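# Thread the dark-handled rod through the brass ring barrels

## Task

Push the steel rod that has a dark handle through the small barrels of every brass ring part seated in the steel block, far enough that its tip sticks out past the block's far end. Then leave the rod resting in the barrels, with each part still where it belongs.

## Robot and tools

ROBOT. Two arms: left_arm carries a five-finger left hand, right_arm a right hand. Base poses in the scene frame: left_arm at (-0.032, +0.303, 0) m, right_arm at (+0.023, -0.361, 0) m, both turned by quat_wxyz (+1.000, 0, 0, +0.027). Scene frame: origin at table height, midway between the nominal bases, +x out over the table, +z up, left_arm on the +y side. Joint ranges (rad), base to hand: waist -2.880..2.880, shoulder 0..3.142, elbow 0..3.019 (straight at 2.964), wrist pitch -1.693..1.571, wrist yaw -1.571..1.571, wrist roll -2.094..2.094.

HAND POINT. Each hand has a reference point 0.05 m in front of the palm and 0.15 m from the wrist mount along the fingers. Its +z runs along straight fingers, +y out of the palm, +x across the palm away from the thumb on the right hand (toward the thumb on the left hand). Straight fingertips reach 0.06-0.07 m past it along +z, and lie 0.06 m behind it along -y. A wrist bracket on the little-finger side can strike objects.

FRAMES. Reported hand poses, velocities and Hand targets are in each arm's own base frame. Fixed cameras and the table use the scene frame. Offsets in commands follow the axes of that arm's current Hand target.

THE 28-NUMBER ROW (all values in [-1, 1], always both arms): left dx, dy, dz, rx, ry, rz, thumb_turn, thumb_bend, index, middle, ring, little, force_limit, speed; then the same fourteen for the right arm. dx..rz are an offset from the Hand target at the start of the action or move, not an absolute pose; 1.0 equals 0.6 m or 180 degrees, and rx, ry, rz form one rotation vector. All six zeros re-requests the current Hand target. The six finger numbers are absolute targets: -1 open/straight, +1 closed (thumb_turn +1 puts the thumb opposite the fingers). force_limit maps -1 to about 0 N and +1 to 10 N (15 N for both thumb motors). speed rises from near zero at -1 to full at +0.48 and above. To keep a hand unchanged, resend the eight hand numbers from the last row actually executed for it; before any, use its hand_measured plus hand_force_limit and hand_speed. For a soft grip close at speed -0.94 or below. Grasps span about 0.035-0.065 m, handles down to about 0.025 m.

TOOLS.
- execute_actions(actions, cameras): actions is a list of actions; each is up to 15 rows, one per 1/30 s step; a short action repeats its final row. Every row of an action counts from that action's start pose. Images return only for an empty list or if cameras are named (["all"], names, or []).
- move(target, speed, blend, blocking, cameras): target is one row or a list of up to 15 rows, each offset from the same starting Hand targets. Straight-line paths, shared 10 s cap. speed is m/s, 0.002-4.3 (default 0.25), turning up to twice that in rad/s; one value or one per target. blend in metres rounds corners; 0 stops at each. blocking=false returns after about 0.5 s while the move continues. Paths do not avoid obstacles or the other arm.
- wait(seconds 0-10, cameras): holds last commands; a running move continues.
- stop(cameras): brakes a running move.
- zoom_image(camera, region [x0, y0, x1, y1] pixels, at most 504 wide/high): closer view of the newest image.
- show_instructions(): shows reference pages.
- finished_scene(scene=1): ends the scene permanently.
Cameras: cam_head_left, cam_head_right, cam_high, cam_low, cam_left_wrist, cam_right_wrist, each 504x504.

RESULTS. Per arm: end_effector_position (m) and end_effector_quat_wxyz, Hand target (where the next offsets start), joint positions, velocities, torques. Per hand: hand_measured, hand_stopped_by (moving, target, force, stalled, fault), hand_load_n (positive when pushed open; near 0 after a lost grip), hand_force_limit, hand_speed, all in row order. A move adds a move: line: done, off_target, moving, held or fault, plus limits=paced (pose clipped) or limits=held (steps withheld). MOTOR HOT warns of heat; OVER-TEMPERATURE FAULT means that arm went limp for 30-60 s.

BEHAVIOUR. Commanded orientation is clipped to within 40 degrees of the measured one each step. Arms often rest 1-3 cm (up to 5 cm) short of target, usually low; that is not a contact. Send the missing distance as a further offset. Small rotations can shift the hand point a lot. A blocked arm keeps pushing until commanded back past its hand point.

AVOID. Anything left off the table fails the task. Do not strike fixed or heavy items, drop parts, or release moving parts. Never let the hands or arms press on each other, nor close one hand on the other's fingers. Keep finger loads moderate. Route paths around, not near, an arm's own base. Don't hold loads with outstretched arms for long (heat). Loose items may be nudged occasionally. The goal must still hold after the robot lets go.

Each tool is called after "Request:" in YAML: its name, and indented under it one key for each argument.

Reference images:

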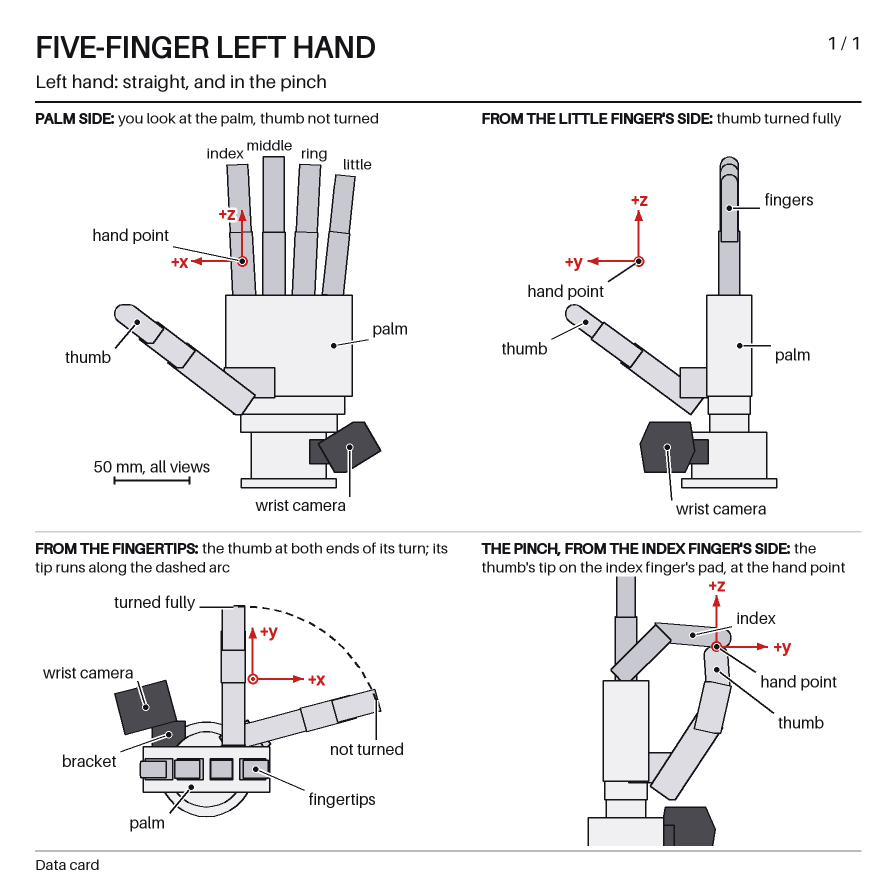

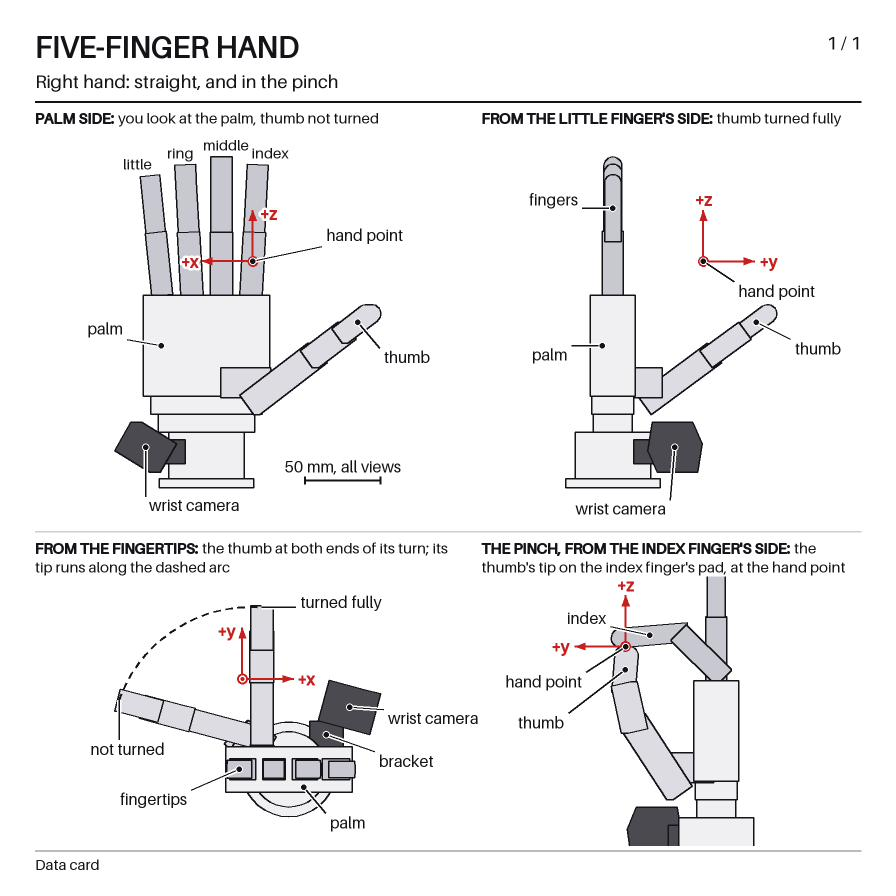

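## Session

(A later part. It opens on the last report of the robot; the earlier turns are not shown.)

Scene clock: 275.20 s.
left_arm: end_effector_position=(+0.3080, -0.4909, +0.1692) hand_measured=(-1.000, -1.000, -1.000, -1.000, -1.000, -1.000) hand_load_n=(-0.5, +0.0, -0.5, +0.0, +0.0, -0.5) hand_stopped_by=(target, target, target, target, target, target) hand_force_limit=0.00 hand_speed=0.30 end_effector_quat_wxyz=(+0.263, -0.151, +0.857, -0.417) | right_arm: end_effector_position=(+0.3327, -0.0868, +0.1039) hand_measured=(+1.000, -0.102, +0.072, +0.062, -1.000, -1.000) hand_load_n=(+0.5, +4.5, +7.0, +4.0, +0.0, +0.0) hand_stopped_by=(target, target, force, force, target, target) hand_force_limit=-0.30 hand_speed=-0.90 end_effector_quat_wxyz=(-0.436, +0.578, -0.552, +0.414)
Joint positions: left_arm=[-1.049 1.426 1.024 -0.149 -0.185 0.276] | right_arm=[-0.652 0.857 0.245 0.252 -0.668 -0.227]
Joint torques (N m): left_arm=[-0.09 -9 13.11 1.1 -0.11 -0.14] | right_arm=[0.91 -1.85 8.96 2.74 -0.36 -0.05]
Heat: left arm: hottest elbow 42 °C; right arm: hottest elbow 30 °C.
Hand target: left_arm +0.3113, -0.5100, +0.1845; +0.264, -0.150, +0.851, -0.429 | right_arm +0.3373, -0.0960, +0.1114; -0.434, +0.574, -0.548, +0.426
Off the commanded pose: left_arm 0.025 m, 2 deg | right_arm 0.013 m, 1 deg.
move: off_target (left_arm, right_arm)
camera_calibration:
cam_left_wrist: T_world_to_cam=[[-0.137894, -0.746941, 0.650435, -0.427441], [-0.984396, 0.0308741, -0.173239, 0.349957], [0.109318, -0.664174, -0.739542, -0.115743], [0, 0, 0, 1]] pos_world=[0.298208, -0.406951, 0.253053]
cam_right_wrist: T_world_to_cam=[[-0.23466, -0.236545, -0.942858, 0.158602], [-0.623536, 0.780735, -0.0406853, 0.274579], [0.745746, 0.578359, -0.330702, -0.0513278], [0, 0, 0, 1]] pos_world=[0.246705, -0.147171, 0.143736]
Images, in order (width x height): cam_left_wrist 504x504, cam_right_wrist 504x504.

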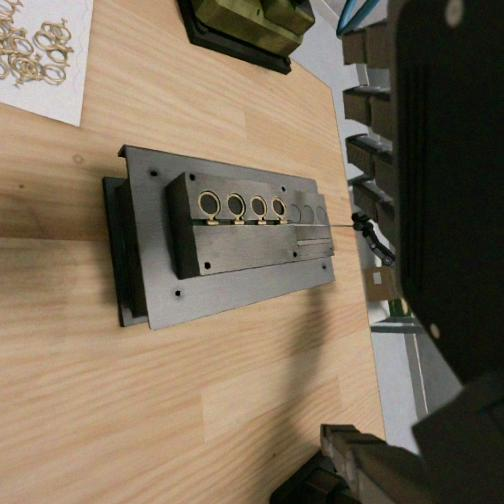

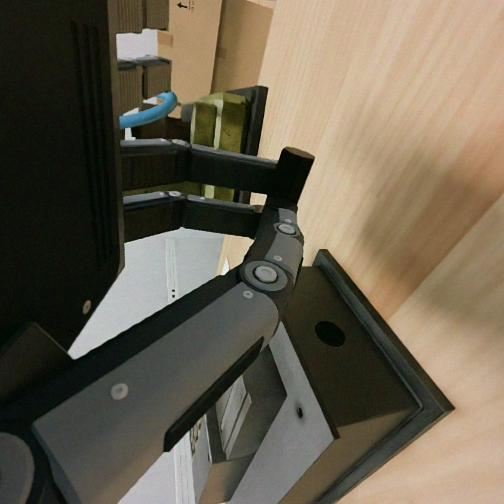

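Request:
zoom_image:
  camera: "cam_left_wrist"
  region: [266, 194, 296, 232]

Request:
execute_actions:
  actions: []
  cameras: ["cam_high","cam_head_left","cam_low"]

Scaled by 13.263 from the camera's 504x504 image, which has a finer 720x720 frame.

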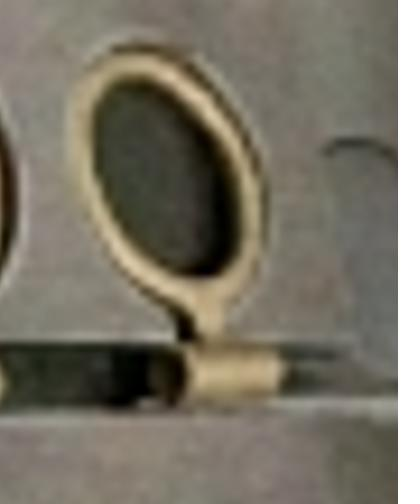

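Scene clock: 276.70 s.
left_arm: end_effector_position=(+0.3080, -0.4909, +0.1692) hand_measured=(-1.000, -1.000, -1.000, -1.000, -1.000, -1.000) hand_load_n=(+0.0, +0.0, +0.0, +0.0, -0.5, +0.0) hand_stopped_by=(target, target, target, target, target, target) hand_force_limit=0.00 hand_speed=0.30 end_effector_quat_wxyz=(+0.263, -0.151, +0.857, -0.417) | right_arm: end_effector_position=(+0.3327, -0.0868, +0.1040) hand_measured=(+1.000, -0.102, +0.072, +0.062, -1.000, -1.000) hand_load_n=(+0.0, +4.5, +7.0, +4.0, +0.0, -0.5) hand_stopped_by=(target, target, force, force, target, target) hand_force_limit=-0.30 hand_speed=-0.90 end_effector_quat_wxyz=(-0.436, +0.578, -0.551, +0.414)
Joint positions: left_arm=[-1.049 1.426 1.024 -0.149 -0.185 0.276] | right_arm=[-0.652 0.857 0.245 0.253 -0.669 -0.227]
Joint velocities: within noise
Joint torques (N m): left_arm=[-0.09 -9 13.14 1.13 -0.11 -0.15] | right_arm=[0.62 -1.79 8.99 2.77 -0.36 -0.05]
Heat: left arm: hottest elbow 42 °C; right arm: hottest elbow 30 °C.
Hand target: left_arm +0.3113, -0.5100, +0.1845; +0.264, -0.150, +0.851, -0.429 | right_arm +0.3373, -0.0960, +0.1114; -0.435, +0.574, -0.548, +0.426
Off the commanded pose: left_arm 0.025 m, 2 deg | right_arm 0.013 m, 1 deg.
Images, in order (width x height): cam_head_left 504x504, cam_high 504x504, cam_low 504x504.

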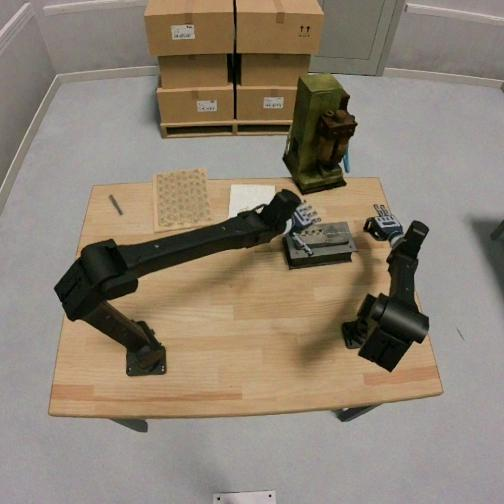

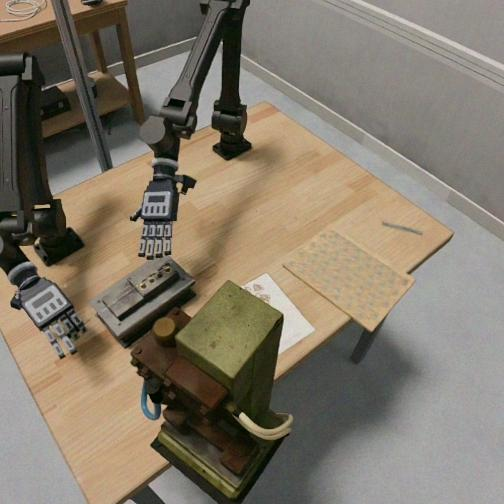

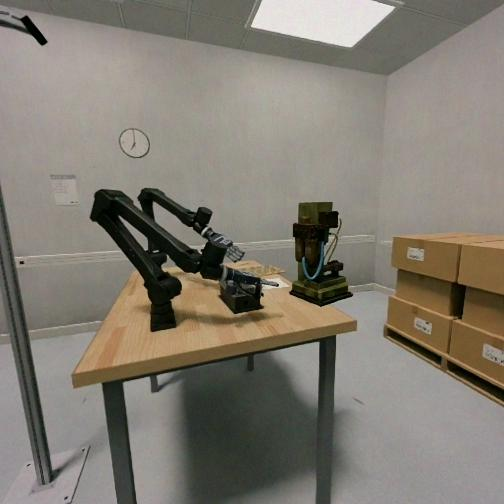

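Request:
move:
  target: [0,0,0,0,0,0,-1,-1,-1,-1,-1,-1,0.0,0.3,0.0347,0.0004,0.0005,0,0,0,1,-0.1,0.12,0.12,-1,-1,-0.3,-0.9]
  speed: 0.03
  cameras: ["cam_left_wrist","cam_right_wrist"]

Request:
zoom_image:
  camera: "cam_left_wrist"
  region: [262, 205, 312, 237]

Request:
zoom_image:
  camera: "cam_right_wrist"
  region: [185, 400, 235, 450]

Scene clock: 280.77 s.
left_arm: end_effector_position=(+0.3080, -0.4909, +0.1692) hand_measured=(-1.000, -1.000, -1.000, -1.000, -1.000, -1.000) hand_load_n=(+0.0, +0.0, +0.0, +0.0, +0.0, +0.0) hand_stopped_by=(target, target, target, target, target, target) hand_force_limit=0.00 hand_speed=0.30 end_effector_quat_wxyz=(+0.263, -0.151, +0.857, -0.417) | right_arm: end_effector_position=(+0.3274, -0.1004, +0.0956) hand_measured=(+1.000, -0.102, +0.072, +0.062, -1.000, -1.000) hand_load_n=(-1.0, +3.5, +4.5, +5.0, +0.0, +0.0) hand_stopped_by=(target, target, force, force, target, target) hand_force_limit=-0.30 hand_speed=-0.90 end_effector_quat_wxyz=(-0.440, +0.572, -0.563, +0.402)
Joint positions: left_arm=[-1.049 1.426 1.024 -0.149 -0.185 0.276] | right_arm=[-0.723 0.917 0.254 0.262 -0.736 -0.24]
Joint torques (N m): left_arm=[-0.03 -9 13.15 1.1 -0.11 -0.14] | right_arm=[0.67 -2.37 10.47 2.82 -0.33 -0.26]
Heat: left arm: hottest elbow 42 °C; right arm: hottest elbow 30 °C.
Hand target: left_arm +0.3113, -0.5100, +0.1845; +0.264, -0.150, +0.851, -0.429 | right_arm +0.3383, -0.1169, +0.1115; -0.434, +0.574, -0.548, +0.426
Off the commanded pose: left_arm 0.025 m, 2 deg | right_arm 0.025 m, 3 deg.
move: off_target (left_arm, right_arm)
camera_calibration:
cam_left_wrist: T_world_to_cam=[[-0.137894, -0.746941, 0.650435, -0.427441], [-0.984396, 0.0308741, -0.173239, 0.349957], [0.109318, -0.664174, -0.739542, -0.115743], [0, 0, 0, 1]] pos_world=[0.298208, -0.406951, 0.253053]
cam_right_wrist: T_world_to_cam=[[-0.250124, -0.20426, -0.946423, 0.154958], [-0.619734, 0.784792, -0.00559066, 0.277274], [0.743887, 0.585132, -0.322882, -0.0416825], [0, 0, 0, 1]] pos_world=[0.241602, -0.161561, 0.134747]
Images, in order (width x height): cam_left_wrist 504x504, cam_right_wrist 504x504.

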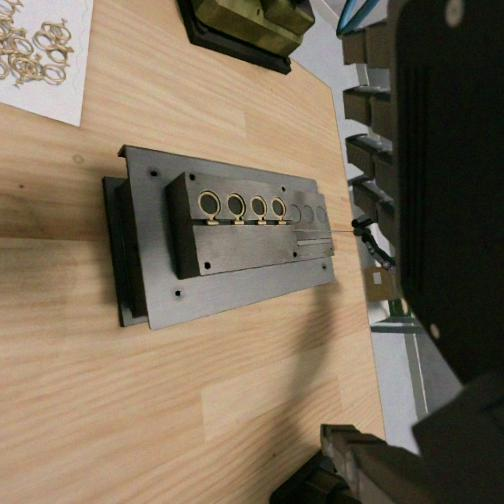

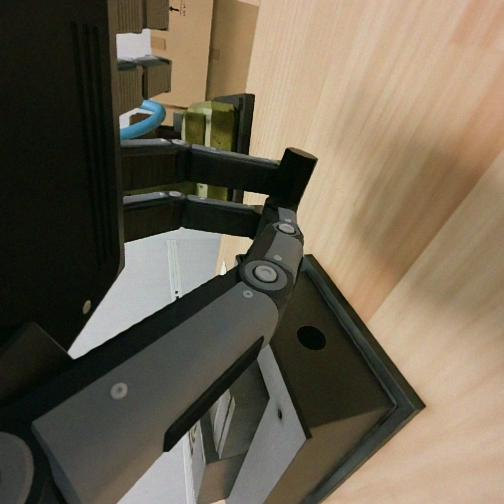

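Scaled by 10.080 from the camera's 504x504 image, which has a finer 720x720 frame.

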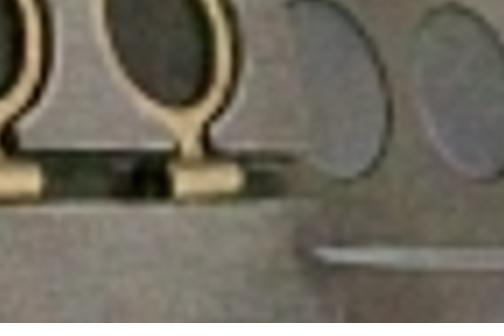

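Scaled by 10.080 from the camera's 504x504 image, which has a finer 720x720 frame.

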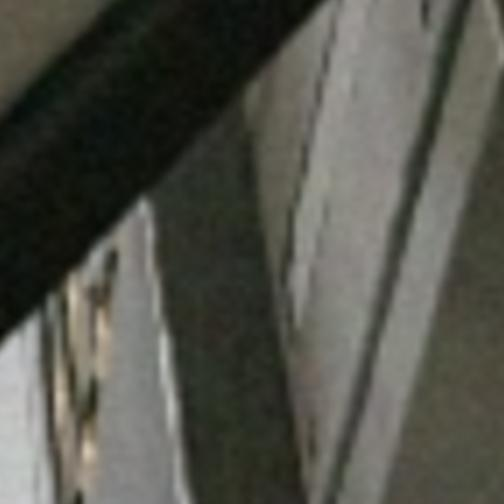

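Request:
zoom_image:
  camera: "cam_right_wrist"
  region: [170, 250, 320, 450]

Request:
zoom_image:
  camera: "cam_left_wrist"
  region: [280, 190, 400, 290]

Scaled by 2.520 from the camera's 504x504 image, which has a finer 720x720 frame.

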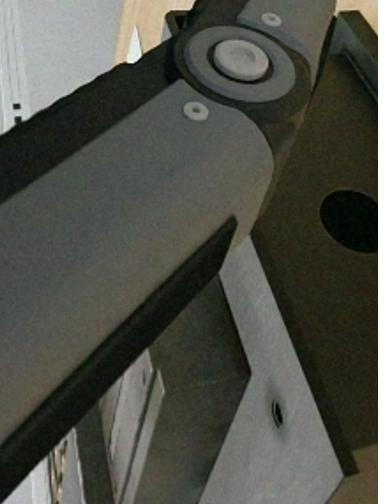

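Scaled by 4.200 from the camera's 504x504 image, which has a finer 720x720 frame.

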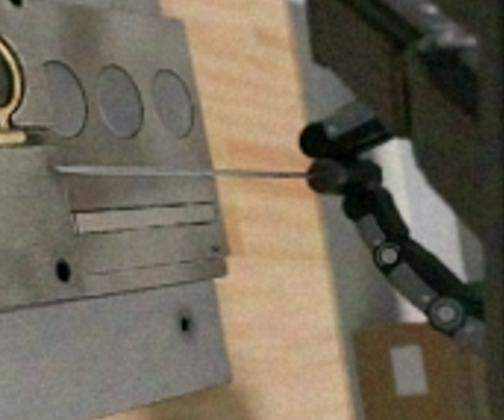

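Request:
move:
  target: [0,0,0,0,0,0,-1,-1,-1,-1,-1,-1,0.0,0.3,0.009,-0.0481,-0.0133,0,0,0,1,-0.1,0.12,0.12,-1,-1,-0.3,-0.9]
  speed: 0.06
  cameras: ["cam_left_wrist","cam_right_wrist"]

Request:
zoom_image:
  camera: "cam_right_wrist"
  region: [170, 350, 290, 470]

Request:
zoom_image:
  camera: "cam_left_wrist"
  region: [280, 190, 400, 290]

Scene clock: 284.87 s.
left_arm: end_effector_position=(+0.3080, -0.4909, +0.1692) hand_measured=(-1.000, -1.000, -1.000, -1.000, -1.000, -1.000) hand_load_n=(+0.0, +0.0, +0.0, +0.0, +0.0, -0.5) hand_stopped_by=(target, target, target, target, target, target) hand_force_limit=0.00 hand_speed=0.30 end_effector_quat_wxyz=(+0.263, -0.151, +0.857, -0.417) | right_arm: end_effector_position=(+0.3309, -0.1083, +0.1218) hand_measured=(+1.000, -0.102, +0.072, +0.062, -1.000, -1.000) hand_load_n=(-1.0, +3.5, +4.5, +5.0, +0.0, +0.0) hand_stopped_by=(target, target, force, force, target, target) hand_force_limit=-0.30 hand_speed=-0.90 end_effector_quat_wxyz=(-0.439, +0.573, -0.560, +0.406)
Joint positions: left_arm=[-1.049 1.426 1.024 -0.149 -0.185 0.276] | right_arm=[-0.738 0.865 0.314 0.151 -0.749 -0.252]
Joint torques (N m): left_arm=[-0.03 -8.94 13.14 1.1 -0.11 -0.14] | right_arm=[0.79 -3.72 11.17 1.68 -0.41 -0.2]
Heat: left arm: hottest elbow 42 °C; right arm: hottest elbow 30 °C.
Hand target: left_arm +0.3113, -0.5100, +0.1845; +0.264, -0.150, +0.851, -0.429 | right_arm +0.3382, -0.1219, +0.1415; -0.435, +0.574, -0.548, +0.426
Off the commanded pose: left_arm 0.025 m, 2 deg | right_arm 0.025 m, 3 deg.
move: off_target (left_arm, right_arm)
camera_calibration:
cam_left_wrist: T_world_to_cam=[[-0.137894, -0.746941, 0.650435, -0.427441], [-0.984396, 0.0308741, -0.173239, 0.349957], [0.109318, -0.664174, -0.739542, -0.115743], [0, 0, 0, 1]] pos_world=[0.298208, -0.406951, 0.253053]
cam_right_wrist: T_world_to_cam=[[-0.24517, -0.212457, -0.945914, 0.176369], [-0.620046, 0.784413, -0.015474, 0.2871], [0.745274, 0.582717, -0.324048, -0.031866], [0, 0, 0, 1]] pos_world=[0.245005, -0.169165, 0.160946]
Images, in order (width x height): cam_left_wrist 504x504, cam_right_wrist 504x504.

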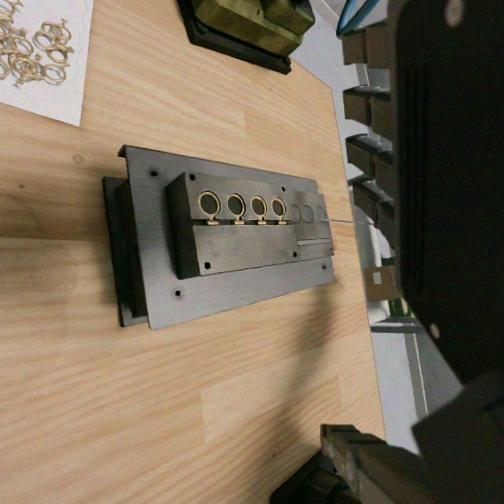

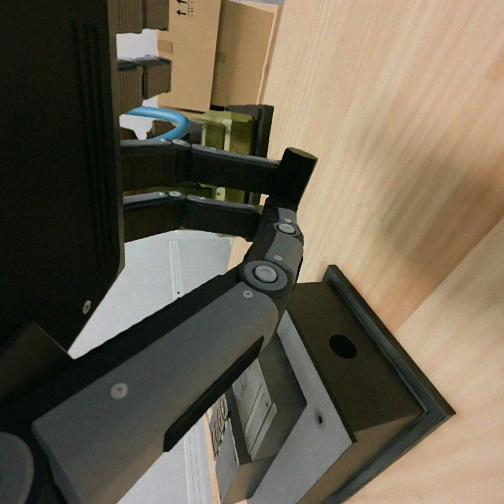

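Scaled by 4.200 from the camera's 504x504 image, which has a finer 720x720 frame.

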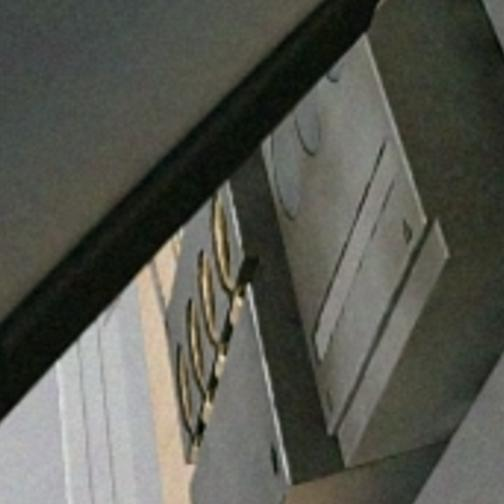

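Scaled by 4.200 from the camera's 504x504 image, which has a finer 720x720 frame.

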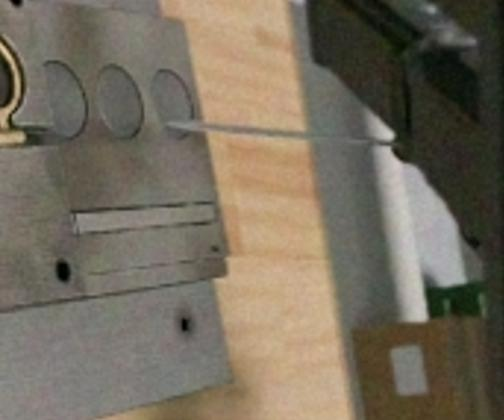

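Request:
move:
  target: [0,0,0,0,0,0,-1,-1,-1,-1,-1,-1,0.0,0.3,0,0,0,0,0,0,1,-0.1,0.2,0.2,-1,-1,0.2,-0.9]
  speed: 0.03
  cameras: []

Request:
move:
  target: [0,0,0,0,0,0,-1,-1,-1,-1,-1,-1,0.0,0.3,-0.0399,0.0453,0.0137,0.0004,-0.0113,0.0056,1,-0.1,0.2,0.2,-1,-1,0.2,-0.9]
  speed: 0.05
  cameras: ["cam_left_wrist","cam_right_wrist"]

Request:
zoom_image:
  camera: "cam_left_wrist"
  region: [260, 190, 380, 290]

Request:
zoom_image:
  camera: "cam_right_wrist"
  region: [170, 350, 290, 470]

Scene clock: 288.13 s.
left_arm: end_effector_position=(+0.3080, -0.4909, +0.1692) hand_measured=(-1.000, -1.000, -1.000, -1.000, -1.000, -1.000) hand_load_n=(+0.0, +0.0, +0.0, +0.0, +0.0, +0.0) hand_stopped_by=(target, target, target, target, target, target) hand_force_limit=0.00 hand_speed=0.30 end_effector_quat_wxyz=(+0.263, -0.151, +0.857, -0.417) | right_arm: end_effector_position=(+0.3309, -0.1083, +0.1217) hand_measured=(+1.000, -0.102, +0.080, +0.070, -1.000, -1.000) hand_load_n=(-1.0, +5.5, +6.5, +9.0, +0.0, +0.0) hand_stopped_by=(target, target, force, force, target, target) hand_force_limit=0.20 hand_speed=-0.90 end_effector_quat_wxyz=(-0.439, +0.574, -0.560, +0.406)
Joint positions: left_arm=[-1.049 1.426 1.024 -0.149 -0.185 0.276] | right_arm=[-0.738 0.865 0.314 0.15 -0.749 -0.253]
Joint torques (N m): left_arm=[-0.03 -8.94 13.15 1.1 -0.11 -0.14] | right_arm=[0.79 -3.78 11.14 1.63 -0.4 -0.21]
Heat: left arm: hottest elbow 42 °C; right arm: hottest elbow 31 °C.
Hand target: left_arm +0.3113, -0.5100, +0.1845; +0.264, -0.150, +0.851, -0.429 | right_arm +0.3382, -0.1219, +0.1414; -0.434, +0.574, -0.548, +0.426
Off the commanded pose: left_arm 0.025 m, 2 deg | right_arm 0.025 m, 3 deg.
move: off_target (left_arm, right_arm)
No camera images: "cameras" was empty.

Scene clock: 289.50 s.
left_arm: end_effector_position=(+0.3080, -0.4909, +0.1692) hand_measured=(-1.000, -1.000, -1.000, -1.000, -1.000, -1.000) hand_load_n=(-0.5, +0.0, -0.5, +0.0, +0.0, +0.0) hand_stopped_by=(target, target, target, target, target, target) hand_force_limit=0.00 hand_speed=0.30 end_effector_quat_wxyz=(+0.263, -0.151, +0.857, -0.417) | right_arm: end_effector_position=(+0.3356, -0.1026, +0.1135) hand_measured=(+1.000, -0.102, +0.080, +0.070, -1.000, -1.000) hand_load_n=(-1.0, +6.0, +6.5, +9.0, +0.0, +0.0) hand_stopped_by=(target, target, force, force, target, target) hand_force_limit=0.20 hand_speed=-0.90 end_effector_quat_wxyz=(-0.443, +0.578, -0.545, +0.416)
Joint positions: left_arm=[-1.049 1.426 1.024 -0.149 -0.185 0.276] | right_arm=[-0.712 0.895 0.282 0.251 -0.739 -0.248]
Joint torques (N m): left_arm=[0.03 -9.11 13.15 1.11 -0.1 -0.14] | right_arm=[3.19 -2.32 7.57 2.82 -0.08 0.19]
Heat: left arm: hottest elbow 42 °C; right arm: hottest elbow 31 °C.
Hand target: left_arm +0.3113, -0.5100, +0.1845; +0.264, -0.150, +0.851, -0.429 | right_arm +0.3383, -0.0982, +0.1128; -0.448, +0.577, -0.545, +0.412
Off the commanded pose: left_arm 0.025 m, 2 deg | right_arm 0.005 m, 1 deg.
move: off_target (left_arm)
camera_calibration:
cam_left_wrist: T_world_to_cam=[[-0.137894, -0.746941, 0.650435, -0.427441], [-0.984396, 0.0308741, -0.173239, 0.349957], [0.109318, -0.664174, -0.739542, -0.115743], [0, 0, 0, 1]] pos_world=[0.298208, -0.406951, 0.253053]
cam_right_wrist: T_world_to_cam=[[-0.217089, -0.23907, -0.946424, 0.158829], [-0.631968, 0.773354, -0.0503927, 0.292255], [0.743968, 0.58717, -0.318971, -0.0410305], [0, 0, 0, 1]] pos_world=[0.249702, -0.163954, 0.15196]
Images, in order (width x height): cam_left_wrist 504x504, cam_right_wrist 504x504.

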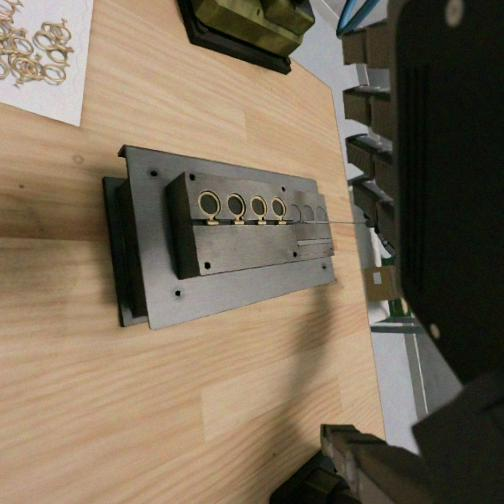

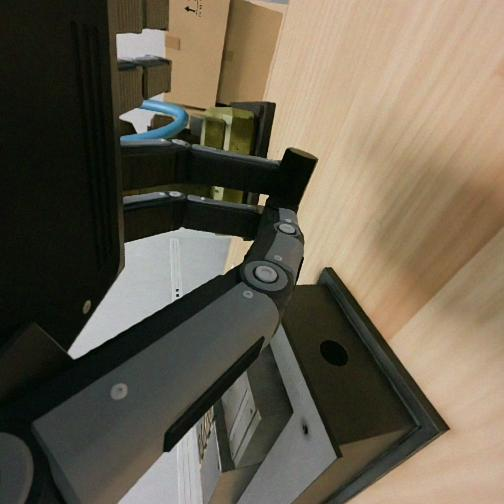

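Scaled by 4.200 from the camera's 504x504 image, which has a finer 720x720 frame.

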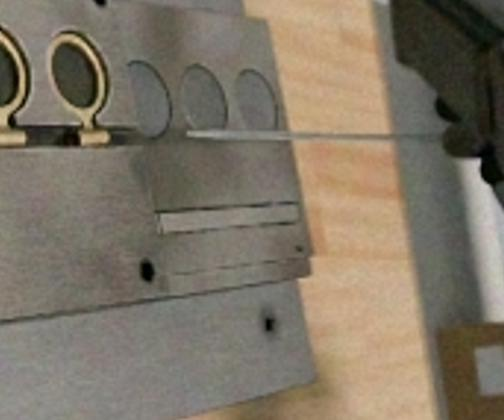

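Scaled by 4.200 from the camera's 504x504 image, which has a finer 720x720 frame.

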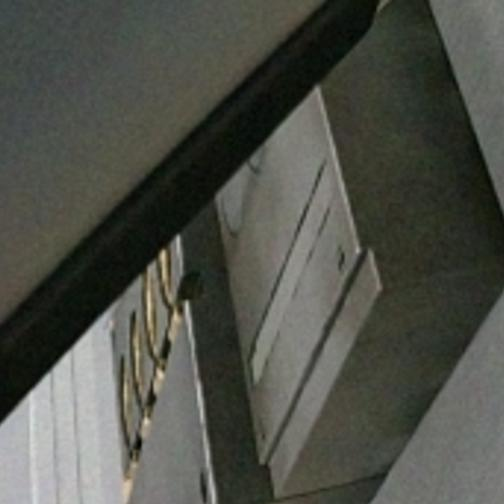

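Request:
move:
  target: [0,0,0,0,0,0,-1,-1,-1,-1,-1,-1,0.0,0.3,-0.0166,0.005,0.0016,0,0,0,1,-0.1,0.2,0.2,-1,-1,0.2,-0.9]
  speed: 0.04
  cameras: ["cam_left_wrist","cam_right_wrist"]

Request:
zoom_image:
  camera: "cam_left_wrist"
  region: [260, 190, 380, 290]

Request:
zoom_image:
  camera: "cam_right_wrist"
  region: [185, 390, 245, 450]

Scene clock: 291.87 s.
left_arm: end_effector_position=(+0.3080, -0.4909, +0.1692) hand_measured=(-1.000, -1.000, -1.000, -1.000, -1.000, -1.000) hand_load_n=(+0.0, +0.0, +0.0, +0.0, +0.0, +0.0) hand_stopped_by=(target, target, target, target, target, target) hand_force_limit=0.00 hand_speed=0.30 end_effector_quat_wxyz=(+0.263, -0.151, +0.857, -0.417) | right_arm: end_effector_position=(+0.3351, -0.0928, +0.1056) hand_measured=(+1.000, -0.102, +0.080, +0.070, -1.000, -1.000) hand_load_n=(-1.0, +5.5, +6.5, +9.0, +0.0, +0.0) hand_stopped_by=(target, target, force, force, target, target) hand_force_limit=0.20 hand_speed=-0.90 end_effector_quat_wxyz=(-0.442, +0.578, -0.550, +0.410)
Joint positions: left_arm=[-1.049 1.426 1.024 -0.149 -0.185 0.276] | right_arm=[-0.678 0.892 0.262 0.262 -0.707 -0.233]
Joint torques (N m): left_arm=[-0.03 -8.88 13.14 1.11 -0.11 -0.14] | right_arm=[3.37 -3.66 7.5 2.85 -0.07 0.14]
Heat: left arm: hottest elbow 43 °C; right arm: hottest elbow 31 °C.
Hand target: left_arm +0.3113, -0.5100, +0.1845; +0.264, -0.150, +0.851, -0.429 | right_arm +0.3378, -0.0884, +0.1097; -0.448, +0.577, -0.545, +0.412
Off the commanded pose: left_arm 0.025 m, 2 deg | right_arm 0.007 m, 1 deg.
move: off_target (left_arm)
camera_calibration:
cam_left_wrist: T_world_to_cam=[[-0.137894, -0.746941, 0.650435, -0.427441], [-0.984396, 0.0308741, -0.173239, 0.349957], [0.109318, -0.664174, -0.739542, -0.115743], [0, 0, 0, 1]] pos_world=[0.298208, -0.406951, 0.253053]
cam_right_wrist: T_world_to_cam=[[-0.229063, -0.229967, -0.945857, 0.158379], [-0.632492, 0.773777, -0.0349556, 0.282569], [0.739921, 0.59024, -0.322696, -0.0468878], [0, 0, 0, 1]] pos_world=[0.249695, -0.154548, 0.144551]
Images, in order (width x height): cam_left_wrist 504x504, cam_right_wrist 504x504.

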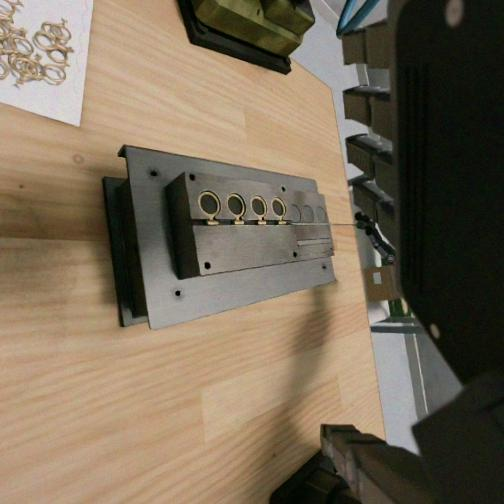

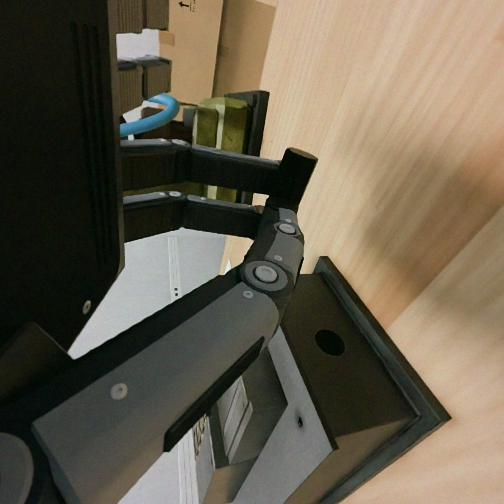

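Scaled by 4.200 from the camera's 504x504 image, which has a finer 720x720 frame.

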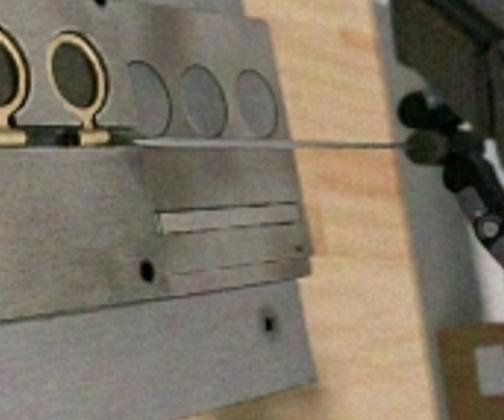

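Scaled by 8.400 from the camera's 504x504 image, which has a finer 720x720 frame.

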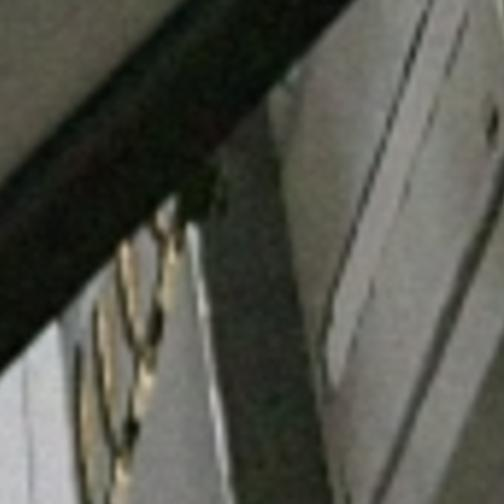

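Request:
zoom_image:
  camera: "cam_left_wrist"
  region: [270, 205, 320, 237]

Request:
zoom_image:
  camera: "cam_left_wrist"
  region: [315, 205, 365, 237]

Scaled by 10.080 from the camera's 504x504 image, which has a finer 720x720 frame.

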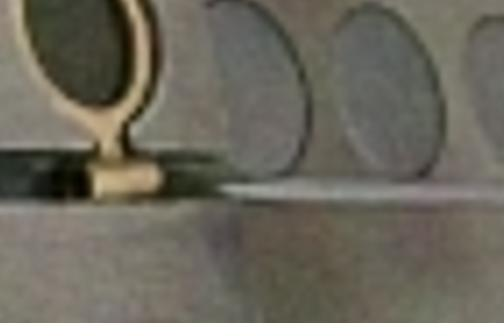

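Scaled by 10.080 from the camera's 504x504 image, which has a finer 720x720 frame.

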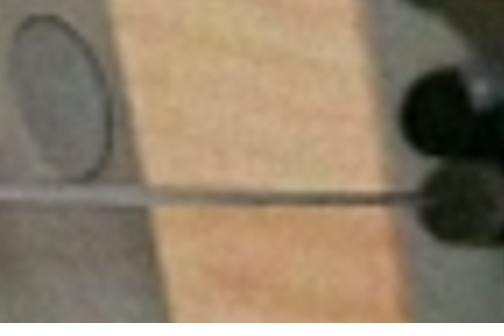

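Request:
zoom_image:
  camera: "cam_right_wrist"
  region: [230, 120, 350, 240]

Scaled by 4.200 from the camera's 504x504 image, which has a finer 720x720 frame.

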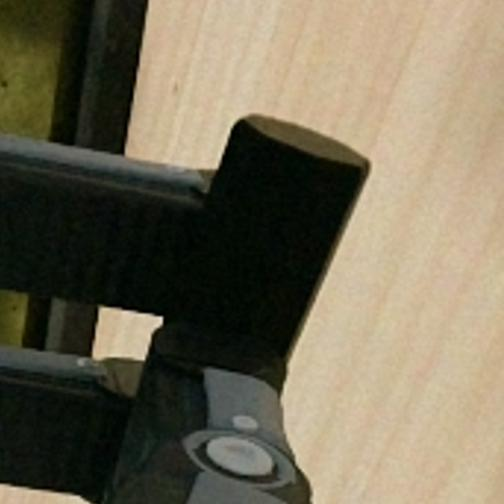

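Request:
move:
  target:
    - [0,0,0,0,0,0,-1,-1,-1,-1,-1,-1,0.0,0.3,0.0495,-0.0319,-0.0121,0,0,0,1,-0.1,0.2,0.2,-1,-1,0.2,-0.9]
    - [0,0,0,0,0,0,-1,-1,-1,-1,-1,-1,0.0,0.3,0.0159,-0.0027,-0.0001,-0.0011,0.0089,-0.0160,1,-0.1,0.2,0.2,-1,-1,0.2,-0.9]
  speed: 0.06
  cameras: ["cam_left_wrist","cam_right_wrist"]

Request:
zoom_image:
  camera: "cam_left_wrist"
  region: [270, 195, 350, 245]

Request:
zoom_image:
  camera: "cam_right_wrist"
  region: [185, 390, 245, 450]

Scene clock: 298.13 s.
left_arm: end_effector_position=(+0.3080, -0.4909, +0.1692) hand_measured=(-1.000, -1.000, -1.000, -1.000, -1.000, -1.000) hand_load_n=(+0.0, +0.0, +0.0, +0.0, +0.0, +0.0) hand_stopped_by=(target, target, target, target, target, target) hand_force_limit=0.00 hand_speed=0.30 end_effector_quat_wxyz=(+0.263, -0.151, +0.857, -0.417) | right_arm: end_effector_position=(+0.3362, -0.0996, +0.1079) hand_measured=(+1.000, -0.102, +0.080, +0.070, -1.000, -1.000) hand_load_n=(-1.0, +5.5, +6.5, +8.5, +0.0, +0.0) hand_stopped_by=(target, target, force, force, target, target) hand_force_limit=0.20 hand_speed=-0.90 end_effector_quat_wxyz=(-0.430, +0.579, -0.551, +0.421)
Joint positions: left_arm=[-1.049 1.426 1.024 -0.149 -0.185 0.276] | right_arm=[-0.679 0.883 0.269 0.25 -0.681 -0.249]
Joint torques (N m): left_arm=[-0.09 -9 13.14 1.11 -0.11 -0.15] | right_arm=[3.14 -3.6 7.56 2.91 -0.07 -0.19]
Heat: left arm: hottest elbow 43 °C; right arm: hottest elbow 31 °C.
Hand target: left_arm +0.3113, -0.5100, +0.1845; +0.264, -0.150, +0.851, -0.429 | right_arm +0.3387, -0.0978, +0.1112; -0.429, +0.585, -0.537, +0.430
Off the commanded pose: left_arm 0.025 m, 2 deg | right_arm 0.005 m, 2 deg.
move: off_target (left_arm)
camera_calibration:
cam_left_wrist: T_world_to_cam=[[-0.137894, -0.746941, 0.650435, -0.427441], [-0.984396, 0.0308741, -0.173239, 0.349957], [0.109318, -0.664174, -0.739542, -0.115743], [0, 0, 0, 1]] pos_world=[0.298208, -0.406951, 0.253053]
cam_right_wrist: T_world_to_cam=[[-0.235954, -0.249148, -0.939282, 0.158888], [-0.616575, 0.785479, -0.0534633, 0.286419], [0.751106, 0.566523, -0.338956, -0.0472979], [0, 0, 0, 1]] pos_world=[0.249615, -0.158594, 0.148522]
Images, in order (width x height): cam_left_wrist 504x504, cam_right_wrist 504x504.

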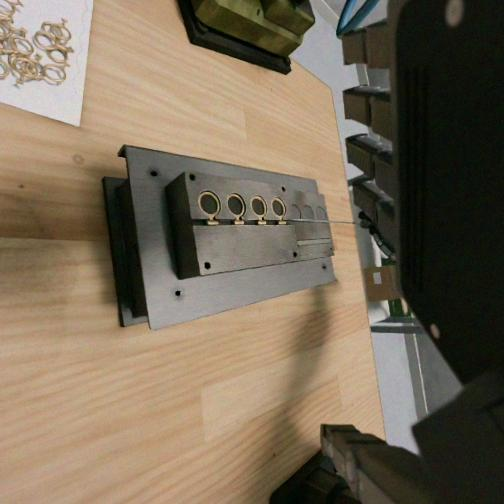

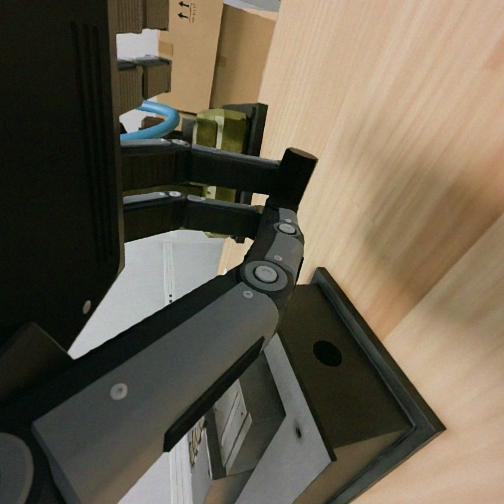

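Scaled by 6.300 from the camera's 504x504 image, which has a finer 720x720 frame.

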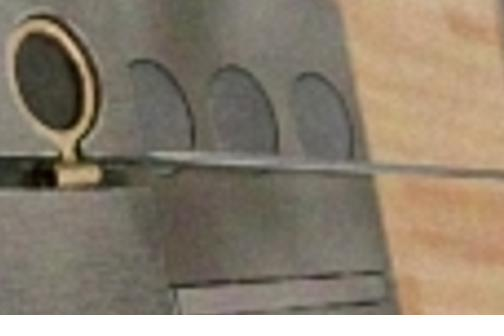

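Scaled by 8.400 from the camera's 504x504 image, which has a finer 720x720 frame.

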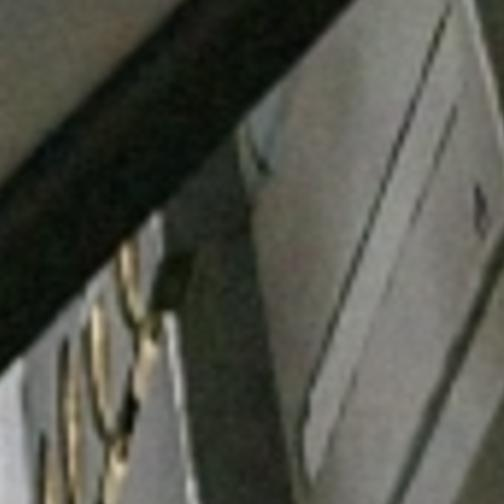

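Request:
move:
  target: [0,0,0,0,0,0,-1,-1,-1,-1,-1,-1,0.0,0.3,-0.0017,-0.0001,0.0001,-0.0004,0.0003,-0.0097,1,-0.1,0.2,0.2,-1,-1,0.2,-0.9]
  speed: 0.03
  cameras: ["cam_left_wrist"]

Scene clock: 301.13 s.
left_arm: end_effector_position=(+0.3080, -0.4909, +0.1692) hand_measured=(-1.000, -1.000, -1.000, -1.000, -1.000, -1.000) hand_load_n=(+0.0, -0.5, +0.0, -0.5, +0.0, -0.5) hand_stopped_by=(target, target, target, target, target, target) hand_force_limit=0.00 hand_speed=0.30 end_effector_quat_wxyz=(+0.263, -0.151, +0.857, -0.417) | right_arm: end_effector_position=(+0.3374, -0.1001, +0.1098) hand_measured=(+1.000, -0.102, +0.080, +0.070, -1.000, -1.000) hand_load_n=(-1.0, +5.5, +6.5, +8.5, +0.0, +0.0) hand_stopped_by=(target, target, force, force, target, target) hand_force_limit=0.20 hand_speed=-0.90 end_effector_quat_wxyz=(-0.423, +0.586, -0.541, +0.430)
Joint positions: left_arm=[-1.049 1.426 1.024 -0.149 -0.185 0.276] | right_arm=[-0.668 0.873 0.269 0.25 -0.668 -0.274]
Joint torques (N m): left_arm=[-0.03 -8.88 13.14 1.11 -0.11 -0.14] | right_arm=[3.02 -3.9 7.5 2.58 -0.05 -0.2]
Heat: left arm: hottest elbow 43 °C; right arm: hottest elbow 31 °C.
Hand target: left_arm +0.3113, -0.5100, +0.1845; +0.264, -0.150, +0.851, -0.429 | right_arm +0.3388, -0.0968, +0.1112; -0.422, +0.593, -0.529, +0.437
Off the commanded pose: left_arm 0.025 m, 2 deg | right_arm 0.004 m, 2 deg.
move: off_target (left_arm)
camera_calibration:
cam_left_wrist: T_world_to_cam=[[-0.137894, -0.746941, 0.650435, -0.427441], [-0.984396, 0.0308741, -0.173239, 0.349957], [0.109318, -0.664174, -0.739542, -0.115743], [0, 0, 0, 1]] pos_world=[0.298208, -0.406951, 0.253053]
Images, in order (width x height): cam_left_wrist 504x504.

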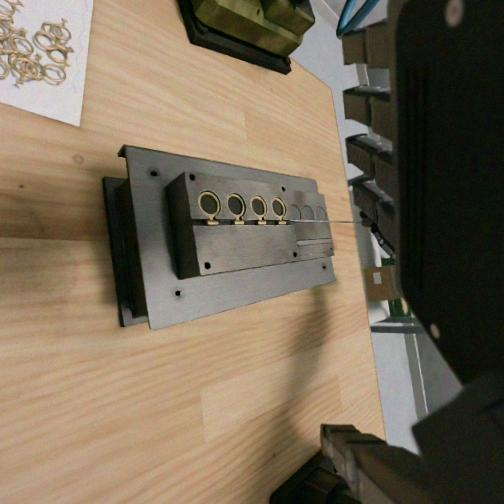

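Request:
zoom_image:
  camera: "cam_left_wrist"
  region: [270, 195, 350, 245]

Scaled by 6.300 from the camera's 504x504 image, which has a finer 720x720 frame.

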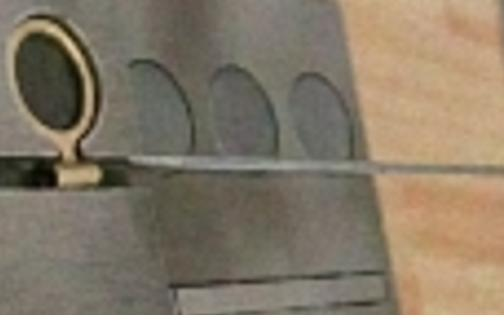

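Request:
move:
  target: [0,0,0,0,0,0,-1,-1,-1,-1,-1,-1,0.0,0.3,-0.0013,0.0045,-0.0008,0,0,0,1,-0.1,0.2,0.2,-1,-1,0.2,-0.9]
  speed: 0.03
  cameras: ["cam_left_wrist"]

Request:
zoom_image:
  camera: "cam_left_wrist"
  region: [270, 195, 350, 245]

Scene clock: 302.67 s.
left_arm: end_effector_position=(+0.3080, -0.4909, +0.1692) hand_measured=(-1.000, -1.000, -1.000, -1.000, -1.000, -1.000) hand_load_n=(-0.5, +0.0, +0.0, +0.0, +0.0, +0.0) hand_stopped_by=(target, target, target, target, target, target) hand_force_limit=0.00 hand_speed=0.30 end_effector_quat_wxyz=(+0.263, -0.151, +0.857, -0.417) | right_arm: end_effector_position=(+0.3351, -0.0984, +0.1058) hand_measured=(+1.000, -0.102, +0.080, +0.070, -1.000, -1.000) hand_load_n=(-1.0, +5.5, +6.5, +8.5, +0.0, +0.0) hand_stopped_by=(target, target, force, force, target, target) hand_force_limit=0.20 hand_speed=-0.90 end_effector_quat_wxyz=(-0.422, +0.587, -0.543, +0.428)
Joint positions: left_arm=[-1.049 1.426 1.024 -0.149 -0.185 0.276] | right_arm=[-0.668 0.873 0.261 0.251 -0.668 -0.275]
Joint torques (N m): left_arm=[-0.09 -9 13.12 1.13 -0.11 -0.14] | right_arm=[3.14 -3.49 7.46 2.88 -0.11 -0.2]
Heat: left arm: hottest elbow 43 °C; right arm: hottest elbow 31 °C.
Hand target: left_arm +0.3113, -0.5100, +0.1845; +0.264, -0.150, +0.851, -0.429 | right_arm +0.3375, -0.0963, +0.1085; -0.422, +0.593, -0.529, +0.437
Off the commanded pose: left_arm 0.025 m, 2 deg | right_arm 0.004 m, 2 deg.
move: off_target (left_arm)
camera_calibration:
cam_left_wrist: T_world_to_cam=[[-0.137894, -0.746941, 0.650435, -0.427441], [-0.984396, 0.0308741, -0.173239, 0.349957], [0.109318, -0.664174, -0.739542, -0.115743], [0, 0, 0, 1]] pos_world=[0.298208, -0.406951, 0.253053]
Images, in order (width x height): cam_left_wrist 504x504.

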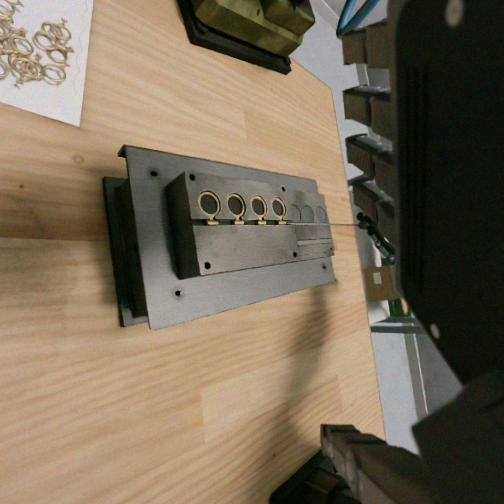

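Scaled by 6.300 from the camera's 504x504 image, which has a finer 720x720 frame.

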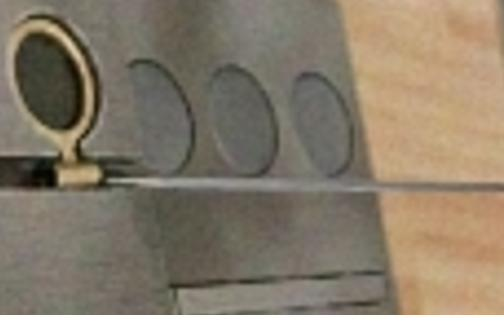

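Request:
move:
  target: [0,0,0,0,0,0,-1,-1,-1,-1,-1,-1,0.0,0.3,0.0,0.0011,0.0017,0,0,0,1,-0.1,0.2,0.2,-1,-1,0.2,-0.9]
  speed: 0.03
  cameras: ["cam_left_wrist"]

Request:
zoom_image:
  camera: "cam_left_wrist"
  region: [270, 200, 320, 240]

Scene clock: 305.13 s.
left_arm: end_effector_position=(+0.3080, -0.4909, +0.1692) hand_measured=(-1.000, -1.000, -1.000, -1.000, -1.000, -1.000) hand_load_n=(+0.0, +0.0, +0.0, -0.5, +0.0, +0.0) hand_stopped_by=(target, target, target, target, target, target) hand_force_limit=0.00 hand_speed=0.30 end_effector_quat_wxyz=(+0.263, -0.151, +0.857, -0.417) | right_arm: end_effector_position=(+0.3361, -0.0989, +0.1071) hand_measured=(+1.000, -0.102, +0.080, +0.070, -1.000, -1.000) hand_load_n=(-1.0, +6.0, +6.5, +9.0, +0.0, +0.0) hand_stopped_by=(target, target, force, force, target, target) hand_force_limit=0.20 hand_speed=-0.90 end_effector_quat_wxyz=(-0.423, +0.586, -0.540, +0.431)
Joint positions: left_arm=[-1.049 1.426 1.024 -0.149 -0.185 0.276] | right_arm=[-0.667 0.873 0.261 0.259 -0.667 -0.275]
Joint torques (N m): left_arm=[-0.03 -9 13.12 1.1 -0.11 -0.14] | right_arm=[3.31 -2.9 7.51 2.84 -0.04 -0.2]
Heat: left arm: hottest elbow 43 °C; right arm: hottest elbow 31 °C.
Hand target: left_arm +0.3113, -0.5100, +0.1845; +0.264, -0.150, +0.851, -0.429 | right_arm +0.3384, -0.0962, +0.1077; -0.422, +0.593, -0.529, +0.437
Off the commanded pose: left_arm 0.025 m, 2 deg | right_arm 0.003 m, 2 deg.
move: off_target (left_arm)
camera_calibration:
cam_left_wrist: T_world_to_cam=[[-0.137894, -0.746941, 0.650435, -0.427441], [-0.984396, 0.0308741, -0.173239, 0.349957], [0.109318, -0.664174, -0.739542, -0.115743], [0, 0, 0, 1]] pos_world=[0.298208, -0.406951, 0.253053]
Images, in order (width x height): cam_left_wrist 504x504.

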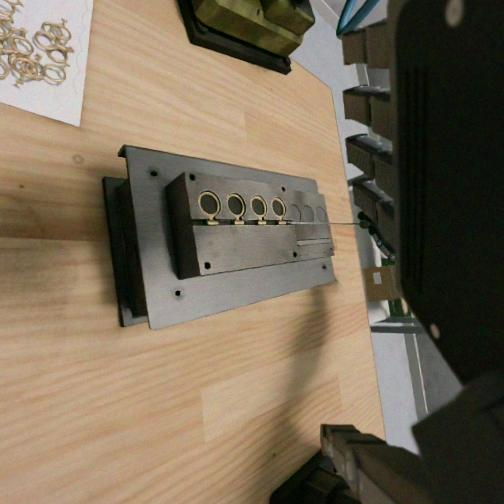

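Scaled by 10.080 from the camera's 504x504 image, which has a finer 720x720 frame.

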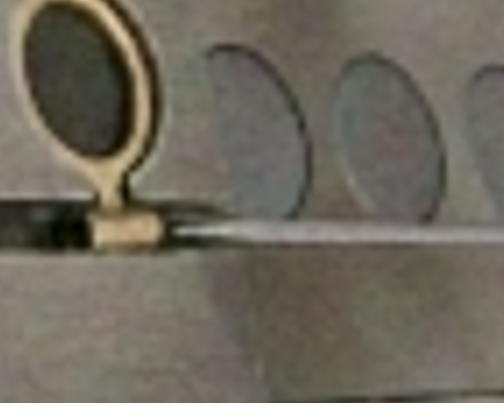

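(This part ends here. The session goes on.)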